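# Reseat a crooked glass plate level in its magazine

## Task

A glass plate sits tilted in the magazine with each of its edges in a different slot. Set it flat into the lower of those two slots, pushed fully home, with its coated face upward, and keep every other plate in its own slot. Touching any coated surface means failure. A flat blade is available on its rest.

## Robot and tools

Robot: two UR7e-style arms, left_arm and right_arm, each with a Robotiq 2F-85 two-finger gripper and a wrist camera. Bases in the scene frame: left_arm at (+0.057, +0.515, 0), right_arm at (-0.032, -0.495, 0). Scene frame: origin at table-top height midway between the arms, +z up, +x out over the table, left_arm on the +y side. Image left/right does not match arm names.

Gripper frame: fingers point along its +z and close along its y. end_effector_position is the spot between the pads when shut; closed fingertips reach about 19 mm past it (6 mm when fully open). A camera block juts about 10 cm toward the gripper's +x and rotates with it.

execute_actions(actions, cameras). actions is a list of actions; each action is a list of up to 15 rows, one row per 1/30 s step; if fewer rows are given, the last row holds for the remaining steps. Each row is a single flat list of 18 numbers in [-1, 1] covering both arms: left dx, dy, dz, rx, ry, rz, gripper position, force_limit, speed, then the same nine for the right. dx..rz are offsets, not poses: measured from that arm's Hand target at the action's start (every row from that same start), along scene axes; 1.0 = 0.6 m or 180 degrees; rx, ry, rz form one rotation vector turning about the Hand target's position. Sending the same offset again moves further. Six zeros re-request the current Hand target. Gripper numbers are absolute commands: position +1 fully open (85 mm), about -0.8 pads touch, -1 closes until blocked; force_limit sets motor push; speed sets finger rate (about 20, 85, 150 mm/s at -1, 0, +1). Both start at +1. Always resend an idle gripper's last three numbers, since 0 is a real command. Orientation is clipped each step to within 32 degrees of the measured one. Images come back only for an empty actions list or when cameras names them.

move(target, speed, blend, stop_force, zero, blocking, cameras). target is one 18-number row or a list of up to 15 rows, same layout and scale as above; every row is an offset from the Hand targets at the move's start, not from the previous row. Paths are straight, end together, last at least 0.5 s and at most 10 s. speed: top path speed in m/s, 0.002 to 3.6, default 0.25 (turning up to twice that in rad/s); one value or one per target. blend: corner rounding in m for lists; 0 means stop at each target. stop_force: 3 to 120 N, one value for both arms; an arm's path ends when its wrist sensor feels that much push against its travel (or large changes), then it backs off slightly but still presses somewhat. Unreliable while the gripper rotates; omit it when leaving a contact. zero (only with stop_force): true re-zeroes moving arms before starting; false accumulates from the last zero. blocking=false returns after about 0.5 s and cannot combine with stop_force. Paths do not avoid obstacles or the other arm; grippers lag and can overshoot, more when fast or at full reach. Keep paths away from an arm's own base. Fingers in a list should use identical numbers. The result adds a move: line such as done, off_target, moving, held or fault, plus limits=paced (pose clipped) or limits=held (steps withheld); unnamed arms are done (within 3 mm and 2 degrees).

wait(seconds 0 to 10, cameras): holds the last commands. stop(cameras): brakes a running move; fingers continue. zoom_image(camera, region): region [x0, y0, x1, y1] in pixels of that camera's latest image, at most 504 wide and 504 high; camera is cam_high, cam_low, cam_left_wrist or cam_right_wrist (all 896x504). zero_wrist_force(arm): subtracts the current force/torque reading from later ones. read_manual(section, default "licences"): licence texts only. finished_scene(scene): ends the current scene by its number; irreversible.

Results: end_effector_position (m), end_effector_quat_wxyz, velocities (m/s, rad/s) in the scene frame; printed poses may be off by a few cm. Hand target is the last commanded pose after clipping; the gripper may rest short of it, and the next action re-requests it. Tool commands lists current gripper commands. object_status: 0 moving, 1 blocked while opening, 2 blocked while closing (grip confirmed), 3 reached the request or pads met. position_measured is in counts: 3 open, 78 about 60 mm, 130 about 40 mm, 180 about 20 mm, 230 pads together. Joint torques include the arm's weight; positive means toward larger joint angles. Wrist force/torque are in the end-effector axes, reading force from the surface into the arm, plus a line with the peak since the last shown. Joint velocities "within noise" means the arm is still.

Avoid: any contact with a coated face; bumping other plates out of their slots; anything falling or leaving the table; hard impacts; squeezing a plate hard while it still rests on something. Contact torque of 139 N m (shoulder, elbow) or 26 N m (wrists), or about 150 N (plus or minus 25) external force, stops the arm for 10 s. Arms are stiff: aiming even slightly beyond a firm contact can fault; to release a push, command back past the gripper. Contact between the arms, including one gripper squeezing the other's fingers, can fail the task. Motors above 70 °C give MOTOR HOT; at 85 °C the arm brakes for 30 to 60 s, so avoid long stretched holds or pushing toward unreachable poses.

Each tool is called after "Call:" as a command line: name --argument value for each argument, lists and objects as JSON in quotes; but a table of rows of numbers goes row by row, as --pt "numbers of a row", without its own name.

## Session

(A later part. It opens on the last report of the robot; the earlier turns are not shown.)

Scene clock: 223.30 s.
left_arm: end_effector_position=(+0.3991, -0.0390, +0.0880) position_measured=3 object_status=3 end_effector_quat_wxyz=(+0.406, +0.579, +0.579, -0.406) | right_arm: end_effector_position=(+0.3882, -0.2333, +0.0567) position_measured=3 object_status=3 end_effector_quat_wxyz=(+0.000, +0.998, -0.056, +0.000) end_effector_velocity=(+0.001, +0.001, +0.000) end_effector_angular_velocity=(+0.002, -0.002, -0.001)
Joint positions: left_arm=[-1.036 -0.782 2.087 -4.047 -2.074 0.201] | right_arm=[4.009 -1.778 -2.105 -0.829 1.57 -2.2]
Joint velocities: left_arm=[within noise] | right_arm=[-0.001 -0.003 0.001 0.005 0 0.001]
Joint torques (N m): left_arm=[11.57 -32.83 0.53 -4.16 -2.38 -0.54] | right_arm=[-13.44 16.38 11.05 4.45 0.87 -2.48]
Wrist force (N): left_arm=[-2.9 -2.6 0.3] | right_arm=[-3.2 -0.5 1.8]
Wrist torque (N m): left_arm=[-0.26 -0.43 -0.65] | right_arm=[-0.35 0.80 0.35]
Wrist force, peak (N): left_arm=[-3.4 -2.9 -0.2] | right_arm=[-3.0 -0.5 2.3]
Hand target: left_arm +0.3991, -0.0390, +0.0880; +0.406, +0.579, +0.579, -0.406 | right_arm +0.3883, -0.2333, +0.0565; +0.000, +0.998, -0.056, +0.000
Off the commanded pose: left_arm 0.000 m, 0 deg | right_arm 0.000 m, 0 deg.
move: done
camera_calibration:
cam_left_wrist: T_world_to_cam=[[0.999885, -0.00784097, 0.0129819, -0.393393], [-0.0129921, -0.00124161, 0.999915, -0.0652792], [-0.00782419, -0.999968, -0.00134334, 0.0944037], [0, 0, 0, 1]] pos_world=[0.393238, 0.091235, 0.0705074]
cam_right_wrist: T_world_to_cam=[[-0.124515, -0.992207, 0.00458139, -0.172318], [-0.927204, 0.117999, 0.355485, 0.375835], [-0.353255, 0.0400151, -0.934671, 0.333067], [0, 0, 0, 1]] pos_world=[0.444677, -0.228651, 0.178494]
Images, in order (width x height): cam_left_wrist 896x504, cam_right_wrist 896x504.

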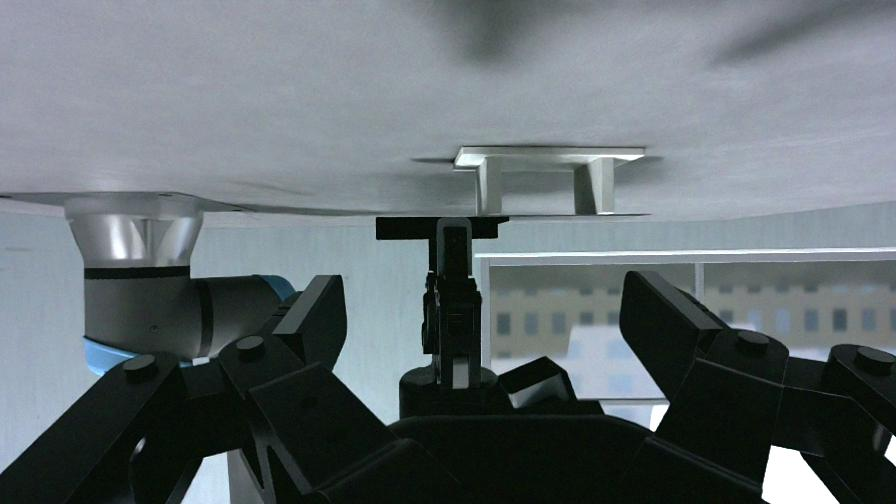

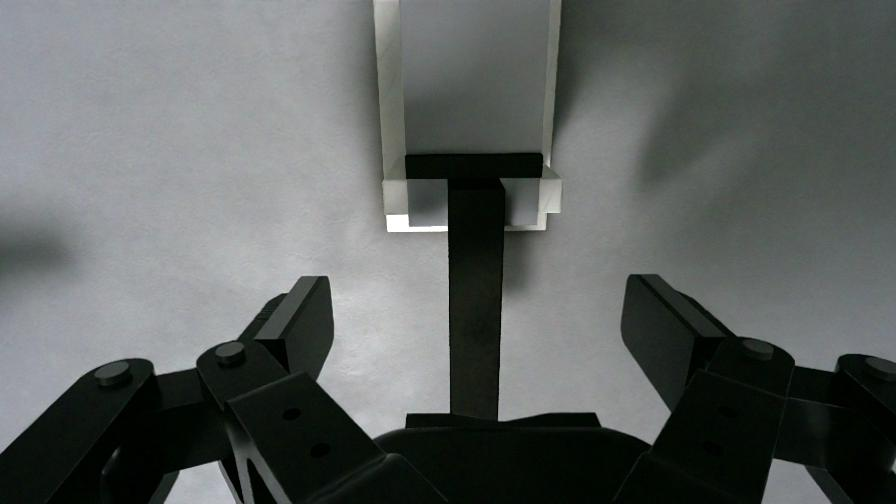

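Call:
zoom_image --camera "cam_right_wrist" --region '[380, 140, 580, 300]'

Call:
zoom_image --camera "cam_right_wrist" --region '[380, 280, 580, 440]'

Call:
zoom_image --camera "cam_left_wrist" --region '[360, 190, 560, 350]'

Scaled by 2.520 from the camera's 896x504 image, which has a finer 1280x720 frame.

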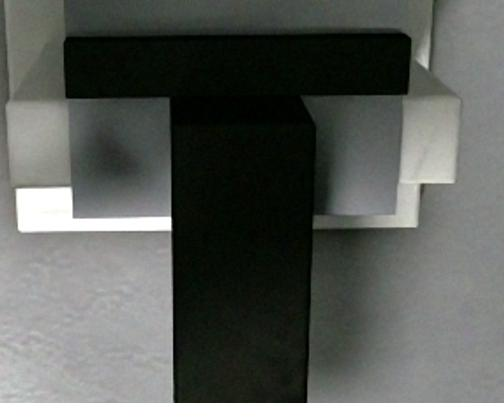

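Scaled by 2.520 from the camera's 896x504 image, which has a finer 1280x720 frame.

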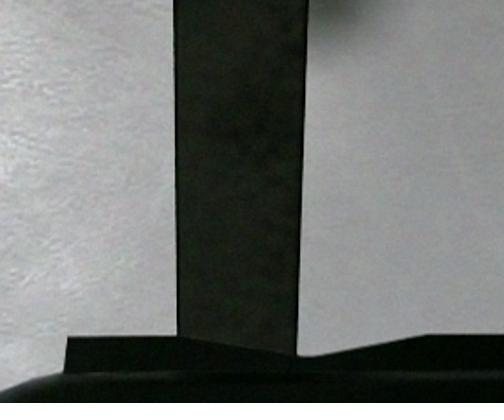

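Scaled by 2.520 from the camera's 896x504 image, which has a finer 1280x720 frame.

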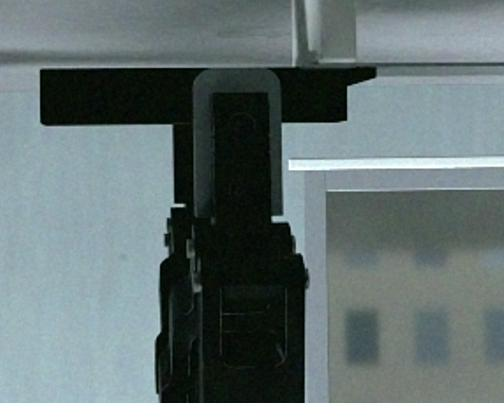

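Call:
move --target '[0, 0, 0, 0, 0, 0, 1, 1, 1, 0.0003, 0.0032, 0, 0, 0, 0, -0.32, -1, 0]' --speed 0.05 --cameras '["cam_left_wrist", "cam_right_wrist"]'

Call:
zoom_image --camera "cam_right_wrist" --region '[380, 220, 580, 380]'

Call:
zoom_image --camera "cam_left_wrist" --region '[360, 190, 560, 350]'

Scene clock: 234.80 s.
left_arm: end_effector_position=(+0.3991, -0.0390, +0.0880) position_measured=3 object_status=3 end_effector_quat_wxyz=(+0.406, +0.579, +0.579, -0.406) | right_arm: end_effector_position=(+0.3884, -0.2314, +0.0565) position_measured=169 object_status=0 end_effector_quat_wxyz=(+0.000, +0.998, -0.056, +0.000)
Joint positions: left_arm=[-1.036 -0.782 2.087 -4.047 -2.074 0.201] | right_arm=[4.011 -1.781 -2.102 -0.829 1.57 -2.197]
Joint torques (N m): left_arm=[10.56 -32.82 -0.28 -4.08 -2.17 -0.46] | right_arm=[11.3 16.18 25.6 1.73 2.26 2.55]
Wrist force (N): left_arm=[-2.9 -2.6 0.1] | right_arm=[-2.8 -0.6 1.7]
Wrist torque (N m): left_arm=[-0.26 -0.44 -0.65] | right_arm=[-0.36 0.74 0.25]
Wrist force, peak (N): left_arm=[-3.4 -2.9 0.2] | right_arm=[-3.0 -0.8 1.9]
Hand target: left_arm +0.3991, -0.0390, +0.0880; +0.406, +0.579, +0.579, -0.406 | right_arm +0.3884, -0.2314, +0.0565; +0.000, +0.998, -0.056, +0.000
Off the commanded pose: left_arm 0.000 m, 0 deg | right_arm 0.000 m, 0 deg.
move: done
camera_calibration:
cam_left_wrist: T_world_to_cam=[[0.999885, -0.00784097, 0.0129819, -0.393393], [-0.0129921, -0.00124161, 0.999915, -0.0652792], [-0.00782419, -0.999968, -0.00134334, 0.0944037], [0, 0, 0, 1]] pos_world=[0.393238, 0.091235, 0.0705074]
cam_right_wrist: T_world_to_cam=[[-0.124456, -0.992215, 0.00445401, -0.170414], [-0.927212, 0.117898, 0.355496, 0.375846], [-0.353254, 0.0401139, -0.934667, 0.332896], [0, 0, 0, 1]] pos_world=[0.444877, -0.226752, 0.178294]
Images, in order (width x height): cam_left_wrist 896x504, cam_right_wrist 896x504.

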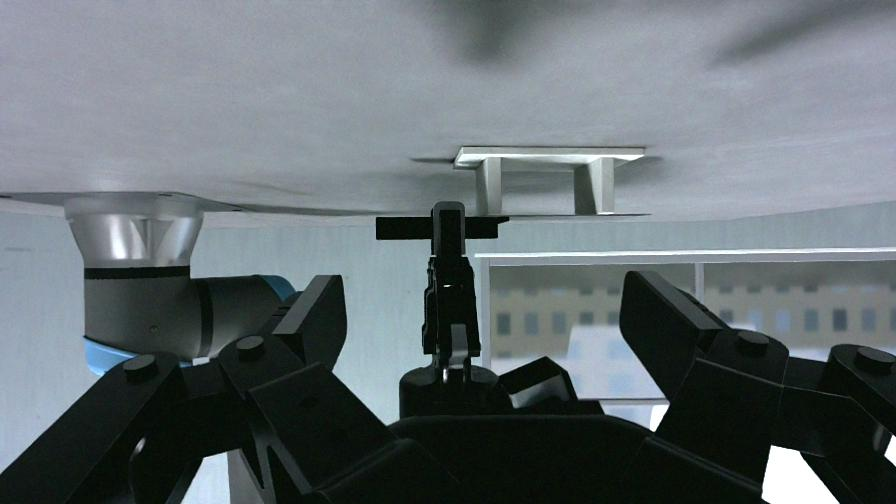

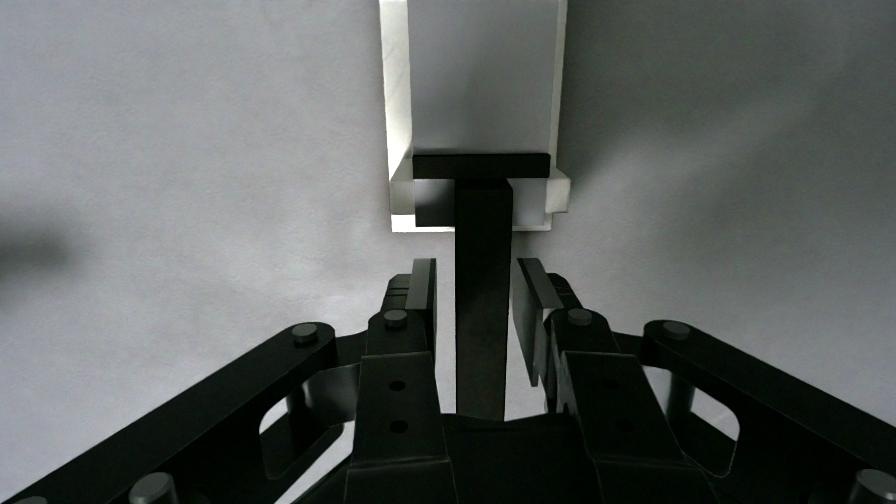

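Scaled by 2.520 from the camera's 896x504 image, which has a finer 1280x720 frame.

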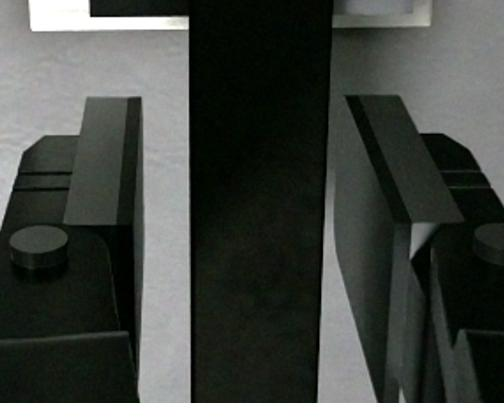

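Scaled by 2.520 from the camera's 896x504 image, which has a finer 1280x720 frame.

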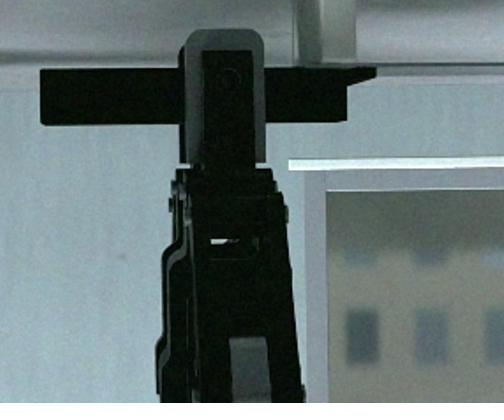

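Call:
zero_wrist_force --arm "right_arm"

Call:
move --target '[0, 0, 0, 0, 0, 0, 1, 1, 1, 0, 0, 0, 0, 0, 0, -1, -1, -1]' --speed 0.05 --cameras '["cam_left_wrist", "cam_right_wrist"]'

Call:
zoom_image --camera "cam_right_wrist" --region '[380, 220, 580, 380]'

Call:
zoom_image --camera "cam_left_wrist" --region '[360, 190, 560, 350]'

Wrist force sensor zeroed.

Scene clock: 237.97 s.
left_arm: end_effector_position=(+0.3991, -0.0390, +0.0880) position_measured=3 object_status=3 end_effector_quat_wxyz=(+0.406, +0.579, +0.579, -0.406) | right_arm: end_effector_position=(+0.3884, -0.2314, +0.0565) position_measured=196 object_status=2 end_effector_quat_wxyz=(+0.000, +0.998, -0.056, +0.000)
Joint positions: left_arm=[-1.036 -0.782 2.087 -4.047 -2.074 0.201] | right_arm=[4.011 -1.781 -2.102 -0.829 1.57 -2.197]
Joint torques (N m): left_arm=[10.46 -33.55 0.41 -4.11 -2.15 -0.43] | right_arm=[11.42 17.09 25.04 1.65 1.65 2.45]
Wrist force (N, zeroed by zero_wrist_force on right_arm): left_arm=[-3.0 -2.2 0.1] | right_arm=[-0.7 0.3 -2.3]
Wrist torque (N m, zeroed by zero_wrist_force on right_arm): left_arm=[-0.20 -0.41 -0.65] | right_arm=[0.01 0.10 0.01]
Wrist force, peak (N, zeroed by zero_wrist_force on right_arm): left_arm=[-3.3 -2.9 0.4] | right_arm=[-0.1 0.3 -2.6]
Hand target: left_arm +0.3991, -0.0390, +0.0880; +0.406, +0.579, +0.579, -0.406 | right_arm +0.3884, -0.2314, +0.0565; +0.000, +0.998, -0.056, +0.000
Off the commanded pose: left_arm 0.000 m, 0 deg | right_arm 0.000 m, 0 deg.
move: done
camera_calibration:
cam_left_wrist: T_world_to_cam=[[0.999885, -0.00784097, 0.0129819, -0.393393], [-0.0129921, -0.00124161, 0.999915, -0.0652792], [-0.00782419, -0.999968, -0.00134334, 0.0944037], [0, 0, 0, 1]] pos_world=[0.393238, 0.091235, 0.0705074]
cam_right_wrist: T_world_to_cam=[[-0.124456, -0.992215, 0.00445401, -0.170314], [-0.927212, 0.117898, 0.355496, 0.375835], [-0.353254, 0.0401139, -0.934667, 0.332892], [0, 0, 0, 1]] pos_world=[0.444877, -0.226652, 0.178294]
Images, in order (width x height): cam_left_wrist 896x504, cam_right_wrist 896x504.

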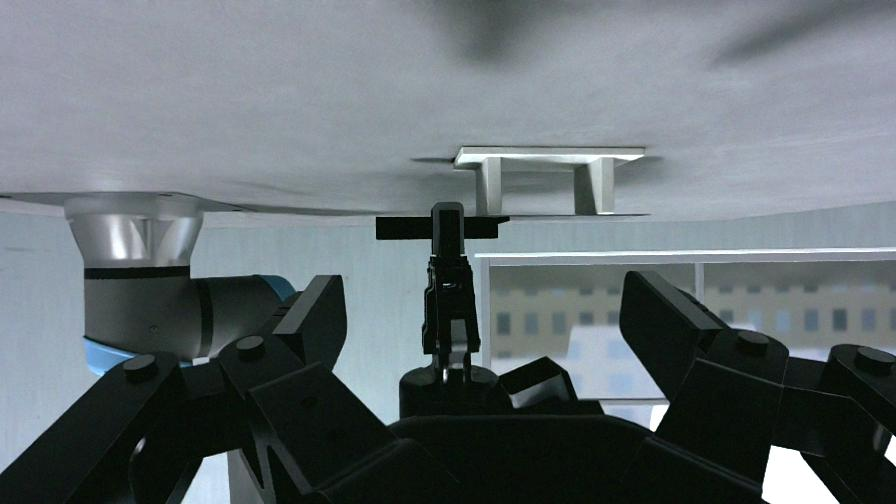

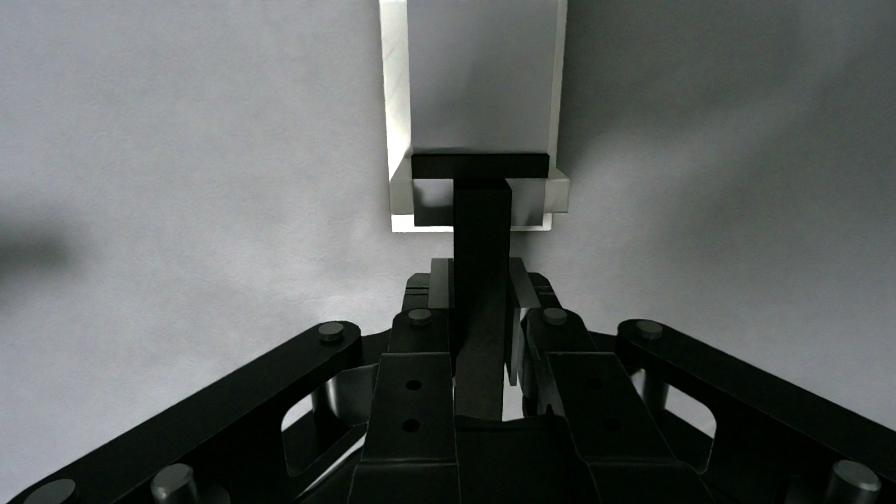

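Scaled by 2.520 from the camera's 896x504 image, which has a finer 1280x720 frame.

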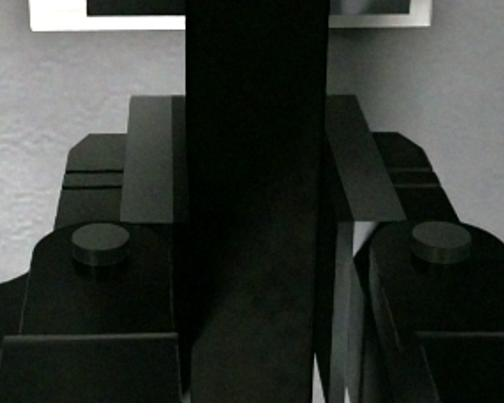

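Scaled by 2.520 from the camera's 896x504 image, which has a finer 1280x720 frame.

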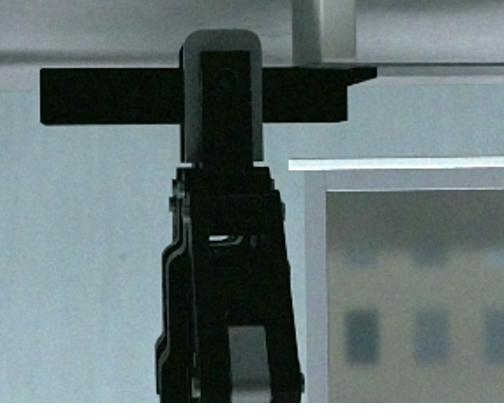

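Call:
move --pt "0 0 0 0 0 0 1 1 1 0 0 0.05 0 0 0 -1 -1 -1" --pt "0 0 0 0 0 0 1 1 1 0 0 0.05 0 0 0 -0.98 0.2 -1" --speed 0.06 --cameras '["cam_left_wrist", "cam_right_wrist"]'

Call:
zoom_image --camera "cam_left_wrist" --region '[360, 190, 560, 350]'

Call:
zoom_image --camera "cam_left_wrist" --region '[480, 200, 680, 280]'

Scene clock: 241.70 s.
left_arm: end_effector_position=(+0.3991, -0.0390, +0.0880) position_measured=3 object_status=3 end_effector_quat_wxyz=(+0.406, +0.579, +0.579, -0.406) | right_arm: end_effector_position=(+0.3884, -0.2314, +0.0865) position_measured=197 object_status=2 end_effector_quat_wxyz=(+0.000, +0.998, -0.056, +0.000)
Joint positions: left_arm=[-1.036 -0.782 2.087 -4.047 -2.074 0.201] | right_arm=[4.011 -1.729 -2.067 -0.916 1.57 -2.197]
Joint torques (N m): left_arm=[10.47 -34.14 0.19 -4.14 -1.95 -0.42] | right_arm=[1.09 44.16 27.77 1.72 0.53 -0.37]
Wrist force (N, zeroed by zero_wrist_force on right_arm): left_arm=[-2.8 -2.8 0.4] | right_arm=[0.3 0.0 0.7]
Wrist torque (N m, zeroed by zero_wrist_force on right_arm): left_arm=[-0.29 -0.46 -0.65] | right_arm=[-0.01 -0.08 0.01]
Wrist force, peak (N, zeroed by zero_wrist_force on right_arm): left_arm=[-3.5 -2.8 0.1] | right_arm=[-0.6 0.7 -2.7]
Hand target: left_arm +0.3991, -0.0390, +0.0880; +0.406, +0.579, +0.579, -0.406 | right_arm +0.3884, -0.2314, +0.0865; +0.000, +0.998, -0.056, +0.000
Off the commanded pose: left_arm 0.000 m, 0 deg | right_arm 0.000 m, 0 deg.
move: done
camera_calibration:
cam_left_wrist: T_world_to_cam=[[0.999885, -0.00784097, 0.0129819, -0.393393], [-0.0129921, -0.00124161, 0.999915, -0.0652792], [-0.00782419, -0.999968, -0.00134334, 0.0944037], [0, 0, 0, 1]] pos_world=[0.393238, 0.091235, 0.0705074]
cam_right_wrist: T_world_to_cam=[[-0.124456, -0.992215, 0.00445401, -0.170547], [-0.927212, 0.117898, 0.355496, 0.365182], [-0.353254, 0.0401139, -0.934667, 0.360936], [0, 0, 0, 1]] pos_world=[0.444877, -0.226752, 0.208294]
Images, in order (width x height): cam_left_wrist 896x504, cam_right_wrist 896x504.

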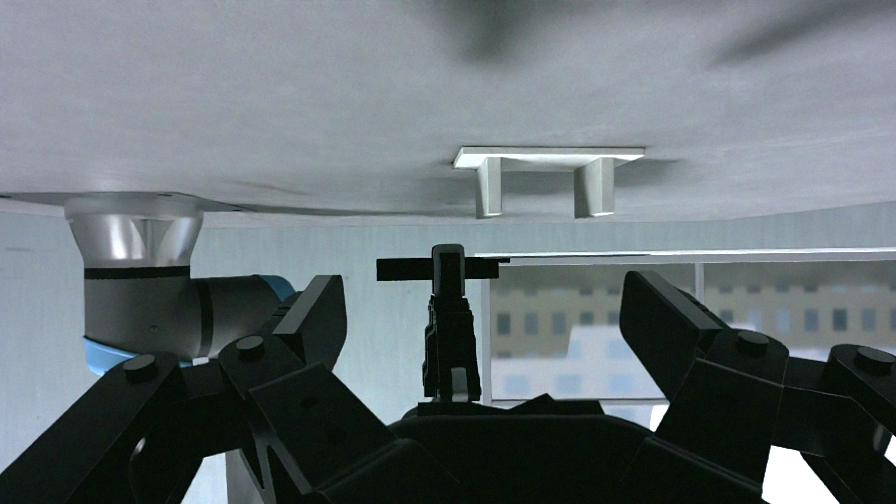

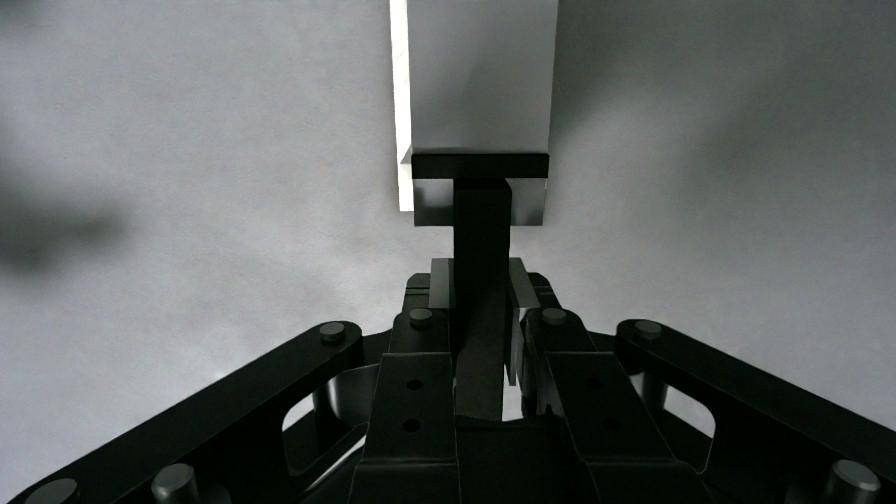

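Scaled by 2.520 from the camera's 896x504 image, which has a finer 1280x720 frame.

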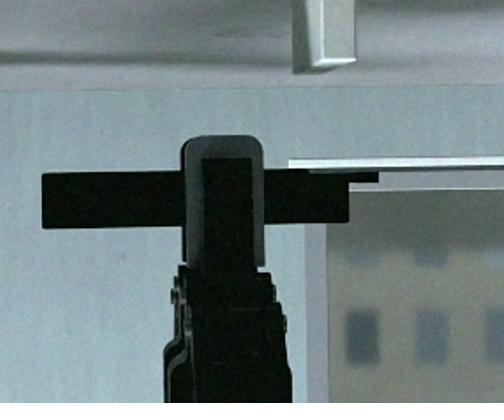

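Scaled by 2.520 from the camera's 896x504 image, which has a finer 1280x720 frame.

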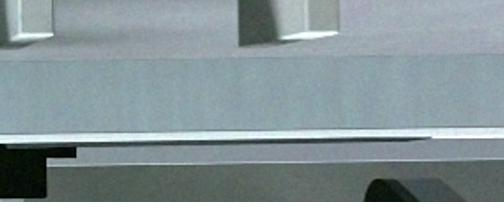

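Call:
move --pt "0.026 0.2023 0.1925 0 0 0.3211 -0.7 -1 0.5 0 0 0.1818 0 0 0 -0.98 0.2 -1" --pt "0.026 0.2023 0.1925 0 0 0.3211 -0.7 -1 0.5 0.0655 0.2067 0.1818 0 0 0.1357 -0.98 0.2 -1" --speed '[0.4, 0.25]' --blend '[0.01, 0]' --cameras '["all"]'

Call:
zoom_image --camera "cam_left_wrist" --region '[280, 180, 580, 300]'

Scene clock: 271.00 s.
left_arm: end_effector_position=(+0.4147, +0.0824, +0.2035) position_measured=217 object_status=3 end_effector_quat_wxyz=(+0.552, +0.227, +0.787, -0.159) | right_arm: end_effector_position=(+0.4277, -0.1074, +0.1956) position_measured=197 object_status=2 end_effector_quat_wxyz=(+0.000, +0.988, +0.156, +0.000)
Joint positions: left_arm=[-1.51 -1.293 2.488 -3.783 -0.704 -0.441] | right_arm=[4.103 -1.839 -1.612 -1.26 1.571 -2.531]
Joint torques (N m): left_arm=[-12.35 -28.84 -19.13 -1.22 2.72 -1.67] | right_arm=[11.76 24.05 31.85 1.49 2.31 -2.41]
Wrist force (N, zeroed by zero_wrist_force on right_arm): left_arm=[-3.0 -2.7 0.4] | right_arm=[0.0 0.1 0.5]
Wrist torque (N m, zeroed by zero_wrist_force on right_arm): left_arm=[-0.23 -0.40 -0.48] | right_arm=[0.00 -0.04 0.11]
Wrist force, peak (N, zeroed by zero_wrist_force on right_arm): left_arm=[-4.0 -2.9 0.3] | right_arm=[0.8 -0.9 0.7]
Hand target: left_arm +0.4147, +0.0824, +0.2035; +0.552, +0.227, +0.787, -0.159 | right_arm +0.4277, -0.1073, +0.1956; +0.000, +0.988, +0.157, +0.000
Off the commanded pose: left_arm 0.000 m, 0 deg | right_arm 0.000 m, 0 deg.
move: done
camera_calibration:
cam_left_wrist: T_world_to_cam=[[0.539521, 0.841872, 0.0129689, -0.288636], [-0.00586655, -0.0116439, 0.999915, -0.182514], [0.841952, -0.539551, -0.00134326, -0.174268], [0, 0, 0, 1]] pos_world=[0.30138, 0.146843, 0.186007]
cam_right_wrist: T_world_to_cam=[[0.296647, -0.954976, 0.00452558, -0.219289], [-0.893087, -0.275738, 0.355478, 0.291293], [-0.338225, -0.109493, -0.934674, 0.449301], [0, 0, 0, 1]] pos_world=[0.477166, -0.0798999, 0.317394]

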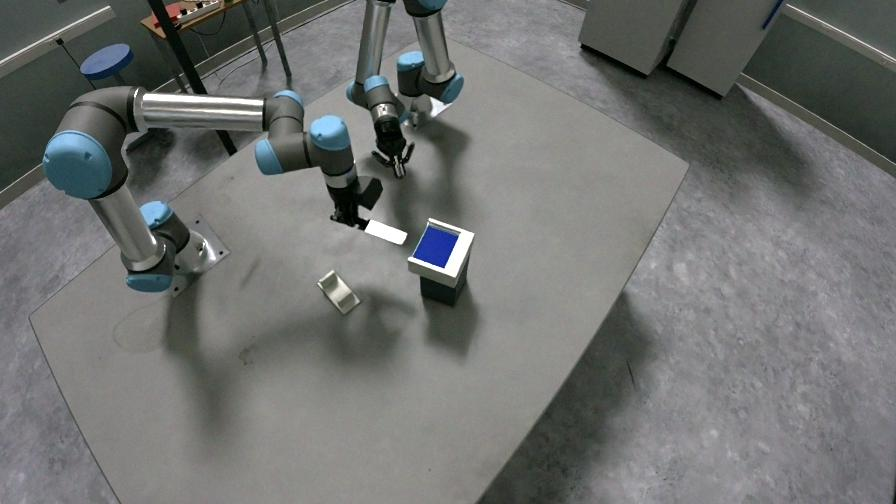

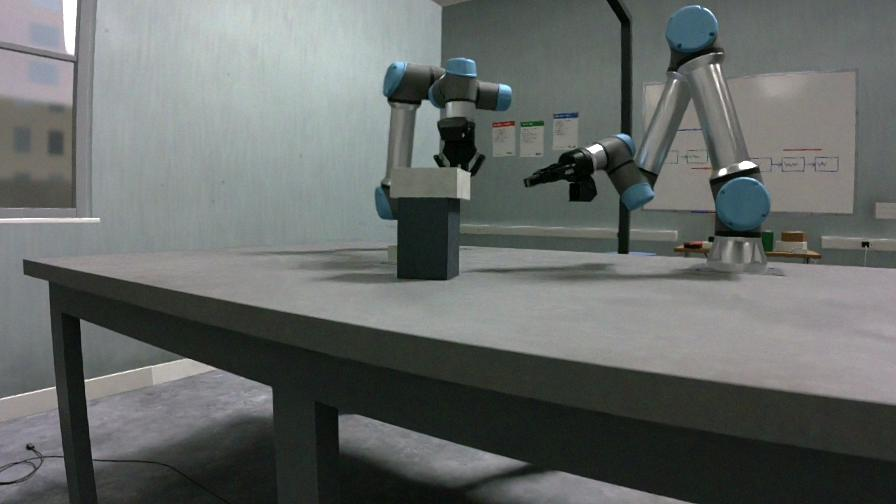

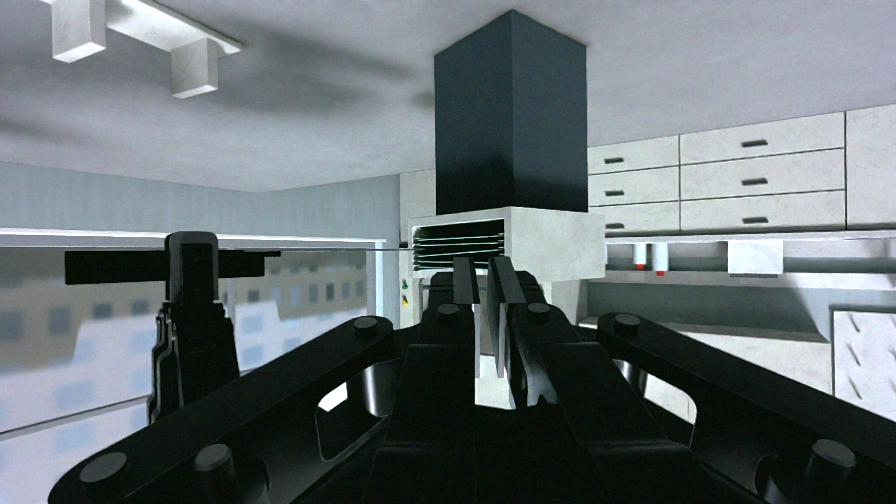

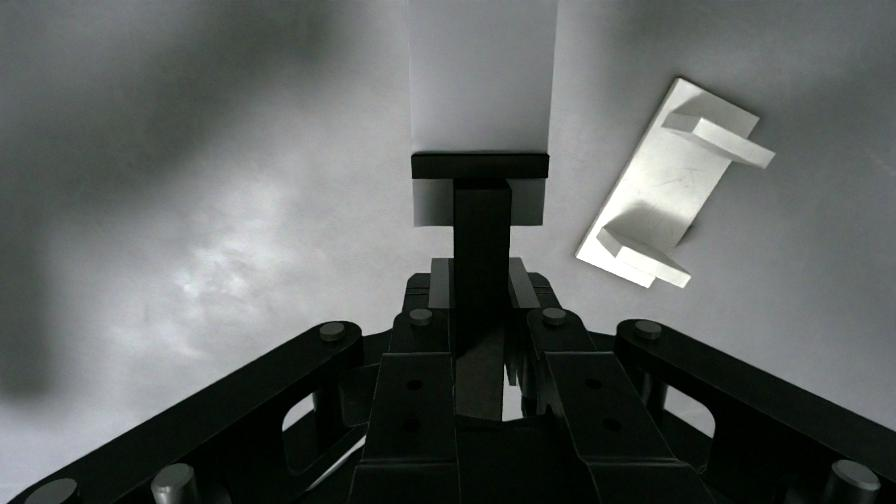

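Scaled by 1.680 from the camera's 896x504 image, which has a finer 1280x720 frame.

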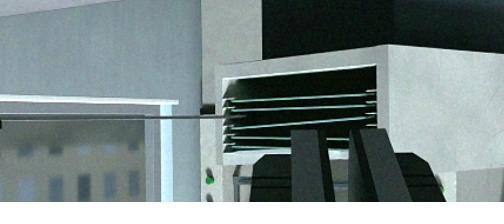

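Call:
execute_actions --actions '[[[0,0,0,0,0,0,1,-1,0.5,0,0,0,0,0,0,-0.98,0.2,-1]]]' --cameras '["cam_left_wrist"]'

Scene clock: 278.87 s.
left_arm: end_effector_position=(+0.4147, +0.0824, +0.2035) position_measured=3 object_status=0 end_effector_quat_wxyz=(+0.552, +0.227, +0.787, -0.159) | right_arm: end_effector_position=(+0.4277, -0.1073, +0.1956) position_measured=197 object_status=2 end_effector_quat_wxyz=(+0.000, +0.988, +0.157, +0.000)
Joint positions: left_arm=[-1.51 -1.293 2.488 -3.783 -0.704 -0.441] | right_arm=[4.103 -1.84 -1.612 -1.26 1.571 -2.532]
Joint torques (N m): left_arm=[-12.1 -28.97 -18.03 -1.43 2.9 -1.88] | right_arm=[11.54 25.65 30.73 1.74 2.48 -2.59]
Wrist force (N, zeroed by zero_wrist_force on right_arm): left_arm=[-2.8 -2.8 0.5] | right_arm=[-0.1 0.0 0.6]
Wrist torque (N m, zeroed by zero_wrist_force on right_arm): left_arm=[-0.24 -0.46 -0.48] | right_arm=[-0.01 -0.01 0.10]
Wrist force, peak (N, zeroed by zero_wrist_force on right_arm): left_arm=[-3.4 -3.4 0.3] | right_arm=[0.2 0.2 1.0]
Hand target: left_arm +0.4147, +0.0824, +0.2035; +0.552, +0.227, +0.787, -0.159 | right_arm +0.4277, -0.1073, +0.1956; +0.000, +0.988, +0.157, +0.000
Off the commanded pose: left_arm 0.000 m, 0 deg | right_arm 0.000 m, 0 deg.
camera_calibration:
cam_left_wrist: T_world_to_cam=[[0.539521, 0.841872, 0.0129689, -0.288636], [-0.00586655, -0.0116439, 0.999915, -0.182514], [0.841952, -0.539551, -0.00134326, -0.174268], [0, 0, 0, 1]] pos_world=[0.30138, 0.146843, 0.186007]
Images, in order (width x height): cam_left_wrist 896x504.

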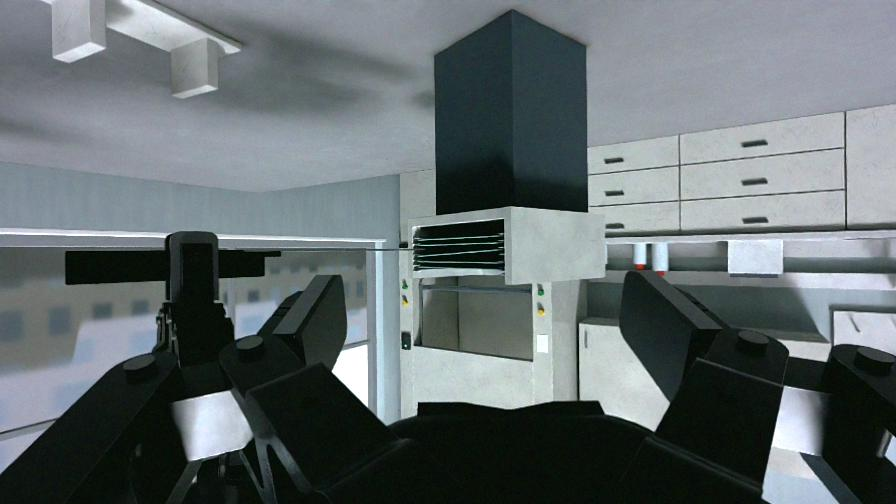

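Call:
zoom_image --camera "cam_left_wrist" --region '[360, 190, 560, 290]'

Call:
zoom_image --camera "cam_left_wrist" --region '[220, 200, 420, 300]'

Scaled by 2.520 from the camera's 896x504 image, which has a finer 1280x720 frame.

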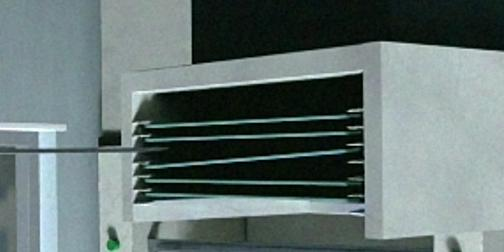

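Scaled by 2.520 from the camera's 896x504 image, which has a finer 1280x720 frame.

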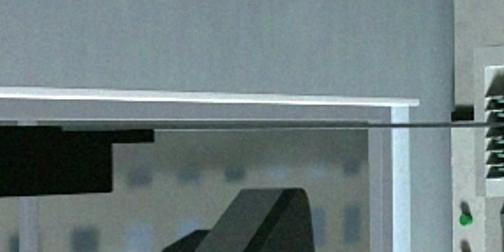

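Call:
zoom_image --camera "cam_left_wrist" --region '[250, 235, 310, 265]'

Call:
zoom_image --camera "cam_left_wrist" --region '[385, 235, 445, 265]'

Scaled by 8.400 from the camera's 896x504 image, which has a finer 1280x720 frame.

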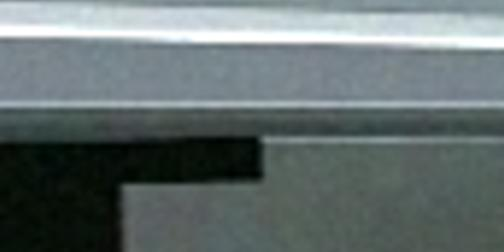

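Scaled by 8.400 from the camera's 896x504 image, which has a finer 1280x720 frame.

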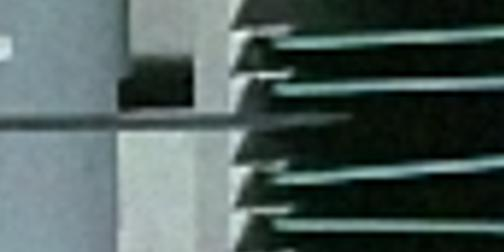

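Call:
zoom_image --camera "cam_left_wrist" --region '[270, 242, 310, 260]'

Call:
zoom_image --camera "cam_left_wrist" --region '[330, 240, 380, 262]'

Call:
zoom_image --camera "cam_left_wrist" --region '[390, 240, 440, 262]'

Scaled by 12.600 from the camera's 896x504 image, which has a finer 1280x720 frame.

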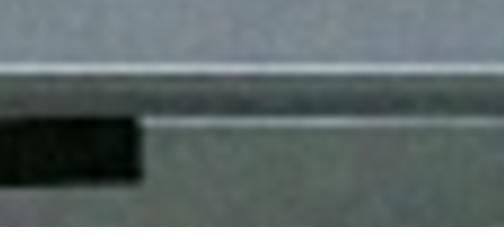

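Scaled by 10.080 from the camera's 896x504 image, which has a finer 1280x720 frame.

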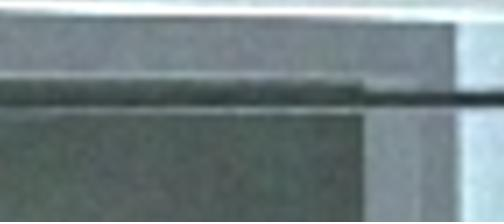

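Scaled by 10.080 from the camera's 896x504 image, which has a finer 1280x720 frame.

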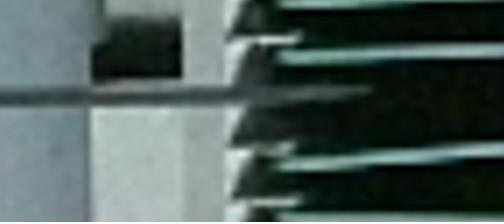

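Call:
zoom_image --camera "cam_left_wrist" --region '[405, 228, 445, 278]'

Call:
zoom_image --camera "cam_left_wrist" --region '[485, 225, 525, 275]'

Scaled by 10.080 from the camera's 896x504 image, which has a finer 1280x720 frame.

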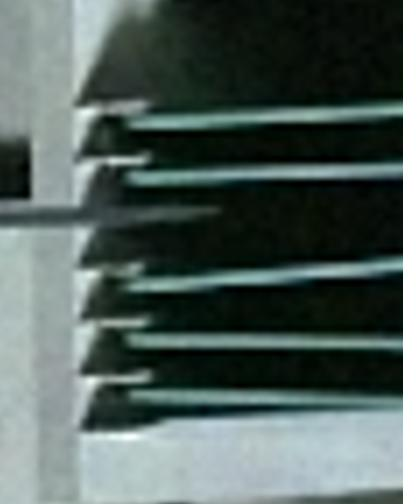

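Scaled by 10.080 from the camera's 896x504 image, which has a finer 1280x720 frame.

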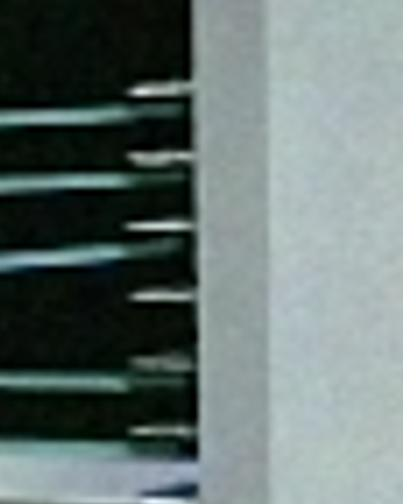

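Call:
execute_actions --actions '[]'

Scene clock: 303.77 s.
left_arm: end_effector_position=(+0.4147, +0.0824, +0.2035) position_measured=3 object_status=3 end_effector_quat_wxyz=(+0.552, +0.227, +0.787, -0.159) | right_arm: end_effector_position=(+0.4277, -0.1073, +0.1956) position_measured=197 object_status=2 end_effector_quat_wxyz=(+0.000, +0.988, +0.157, +0.000)
Joint positions: left_arm=[-1.51 -1.293 2.488 -3.783 -0.704 -0.441] | right_arm=[4.103 -1.84 -1.612 -1.26 1.571 -2.532]
Joint velocities: within noise
Joint torques (N m): left_arm=[-11.77 -28.42 -18.54 -1.39 2.76 -1.56] | right_arm=[8.73 25 30.75 1.81 2.43 -2.4]
Motor temperatures (°C): left_arm=[35 35 37 42 43 41] | right_arm=[41 40 37 42 46 43]
Wrist force (N, zeroed by zero_wrist_force on right_arm): left_arm=[-3.1 -3.2 0.9] | right_arm=[-0.1 0.2 0.5]
Wrist torque (N m, zeroed by zero_wrist_force on right_arm): left_arm=[-0.30 -0.40 -0.48] | right_arm=[0.02 -0.02 0.10]
Wrist force, peak (N, zeroed by zero_wrist_force on right_arm): left_arm=[-3.4 -3.3 0.5] | right_arm=[-0.3 0.1 0.9]
Hand target: left_arm +0.4147, +0.0824, +0.2035; +0.552, +0.227, +0.787, -0.159 | right_arm +0.4277, -0.1073, +0.1956; +0.000, +0.988, +0.157, +0.000
Tool commands: left_gripper/position=+1.0 left_gripper/force_limit=-1.0 left_gripper/speed=+0.5 right_gripper/position=-0.98 right_gripper/force_limit=+0.2 right_gripper/speed=-1.0
Off the commanded pose: left_arm 0.000 m, 0 deg | right_arm 0.000 m, 0 deg.
camera_calibration:
cam_left_wrist: T_world_to_cam=[[0.539521, 0.841872, 0.0129689, -0.288636], [-0.00586655, -0.0116439, 0.999915, -0.182514], [0.841952, -0.539551, -0.00134326, -0.174268], [0, 0, 0, 1]] pos_world=[0.30138, 0.146843, 0.186007]
cam_right_wrist: T_world_to_cam=[[0.296962, -0.954879, 0.00450609, -0.219332], [-0.892984, -0.276036, 0.355505, 0.291239], [-0.33822, -0.109595, -0.934663, 0.449298], [0, 0, 0, 1]] pos_world=[0.477166, -0.0798019, 0.317394]

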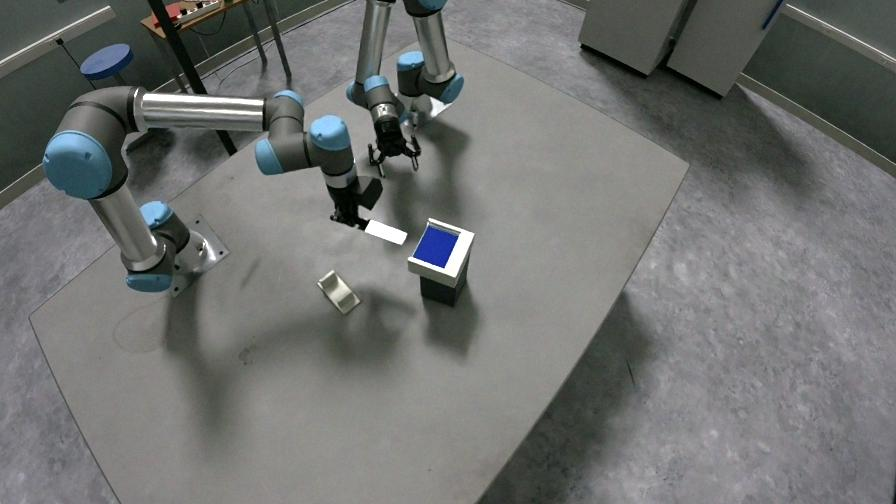

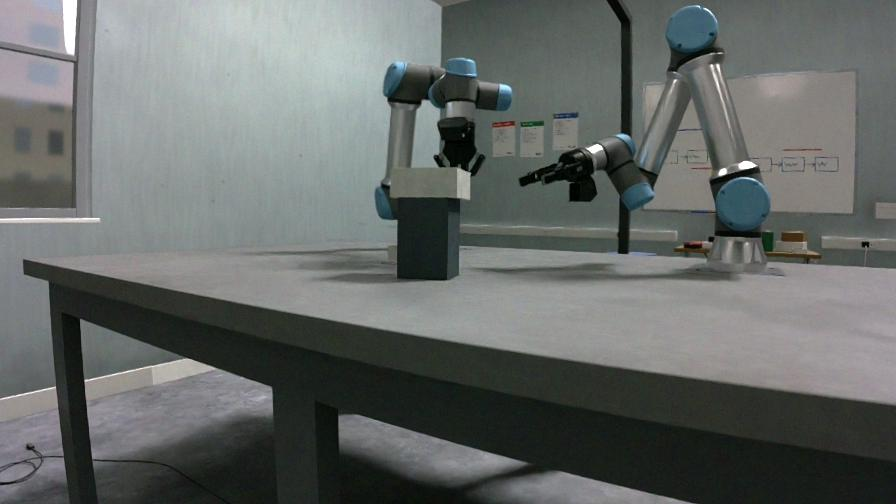

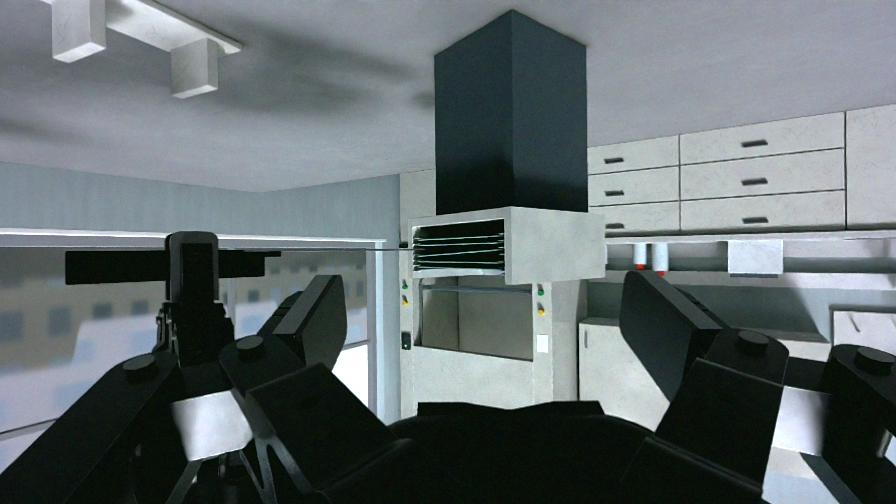

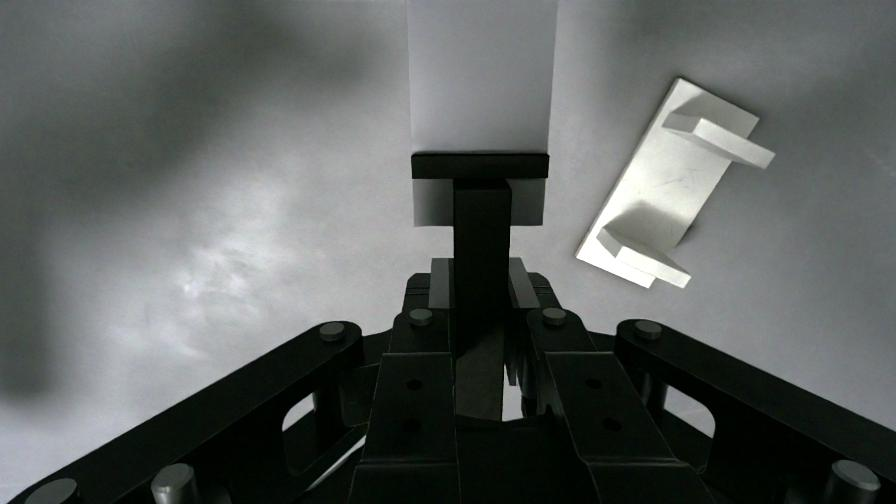

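Call:
move --target '[0,0,0,0,0,0,1,-1,0.5,-0.000196,0.000602,0,-0.01442,-0.00469,0,-0.98,0.2,-1]' --speed 0.1 --cameras '["cam_left_wrist"]'

Call:
zoom_image --camera "cam_left_wrist" --region '[405, 228, 445, 278]'

Call:
zoom_image --camera "cam_left_wrist" --region '[270, 235, 330, 265]'

Scene clock: 312.77 s.
left_arm: end_effector_position=(+0.4147, +0.0824, +0.2035) position_measured=3 object_status=3 end_effector_quat_wxyz=(+0.552, +0.227, +0.787, -0.159) | right_arm: end_effector_position=(+0.4276, -0.1070, +0.1956) position_measured=197 object_status=2 end_effector_quat_wxyz=(+0.023, +0.987, +0.157, +0.004)
Joint positions: left_arm=[-1.51 -1.293 2.488 -3.783 -0.704 -0.441] | right_arm=[4.121 -1.849 -1.593 -1.297 1.532 -2.514]
Joint torques (N m): left_arm=[-11.18 -28.53 -17.92 -1.59 2.55 -1.38] | right_arm=[11.06 25.62 32.72 1.6 -2.16 2.44]
Wrist force (N, zeroed by zero_wrist_force on right_arm): left_arm=[-3.2 -3.0 0.5] | right_arm=[0.0 -0.1 0.9]
Wrist torque (N m, zeroed by zero_wrist_force on right_arm): left_arm=[-0.26 -0.40 -0.48] | right_arm=[-0.03 -0.04 0.02]
Wrist force, peak (N, zeroed by zero_wrist_force on right_arm): left_arm=[-3.7 -3.1 0.6] | right_arm=[0.2 0.0 1.2]
Hand target: left_arm +0.4147, +0.0824, +0.2035; +0.552, +0.227, +0.787, -0.159 | right_arm +0.4276, -0.1070, +0.1956; +0.023, +0.987, +0.157, +0.004
Off the commanded pose: left_arm 0.000 m, 0 deg | right_arm 0.000 m, 0 deg.
move: done
camera_calibration:
cam_left_wrist: T_world_to_cam=[[0.539521, 0.841872, 0.0129689, -0.288636], [-0.00586655, -0.0116439, 0.999915, -0.182514], [0.841952, -0.539551, -0.00134326, -0.174268], [0, 0, 0, 1]] pos_world=[0.30138, 0.146843, 0.186007]
Images, in order (width x height): cam_left_wrist 896x504.

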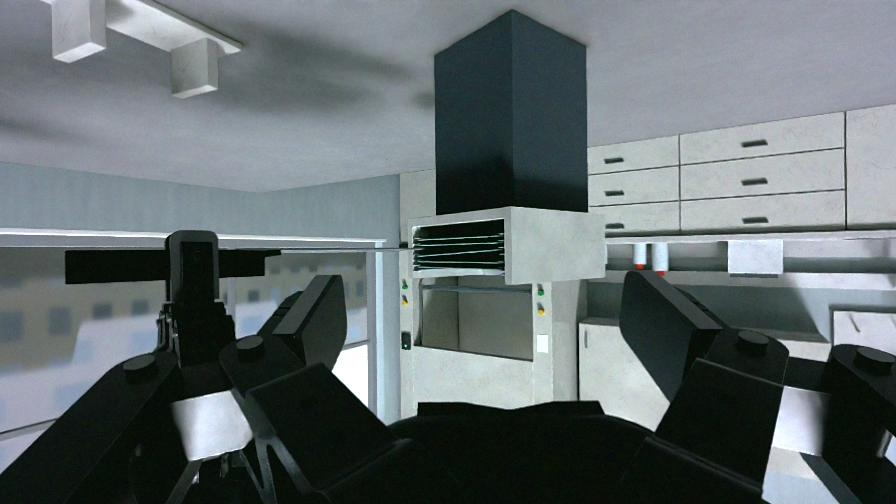

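Scaled by 10.080 from the camera's 896x504 image, which has a finer 1280x720 frame.

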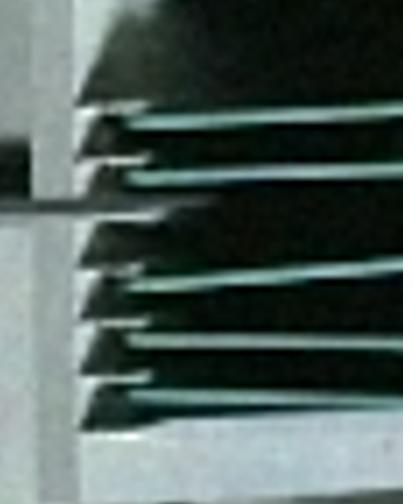

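Scaled by 8.400 from the camera's 896x504 image, which has a finer 1280x720 frame.

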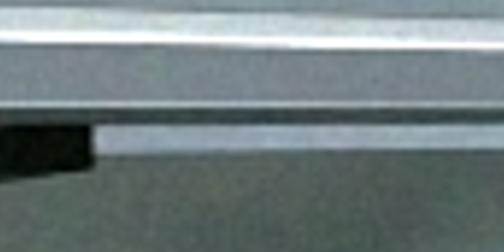

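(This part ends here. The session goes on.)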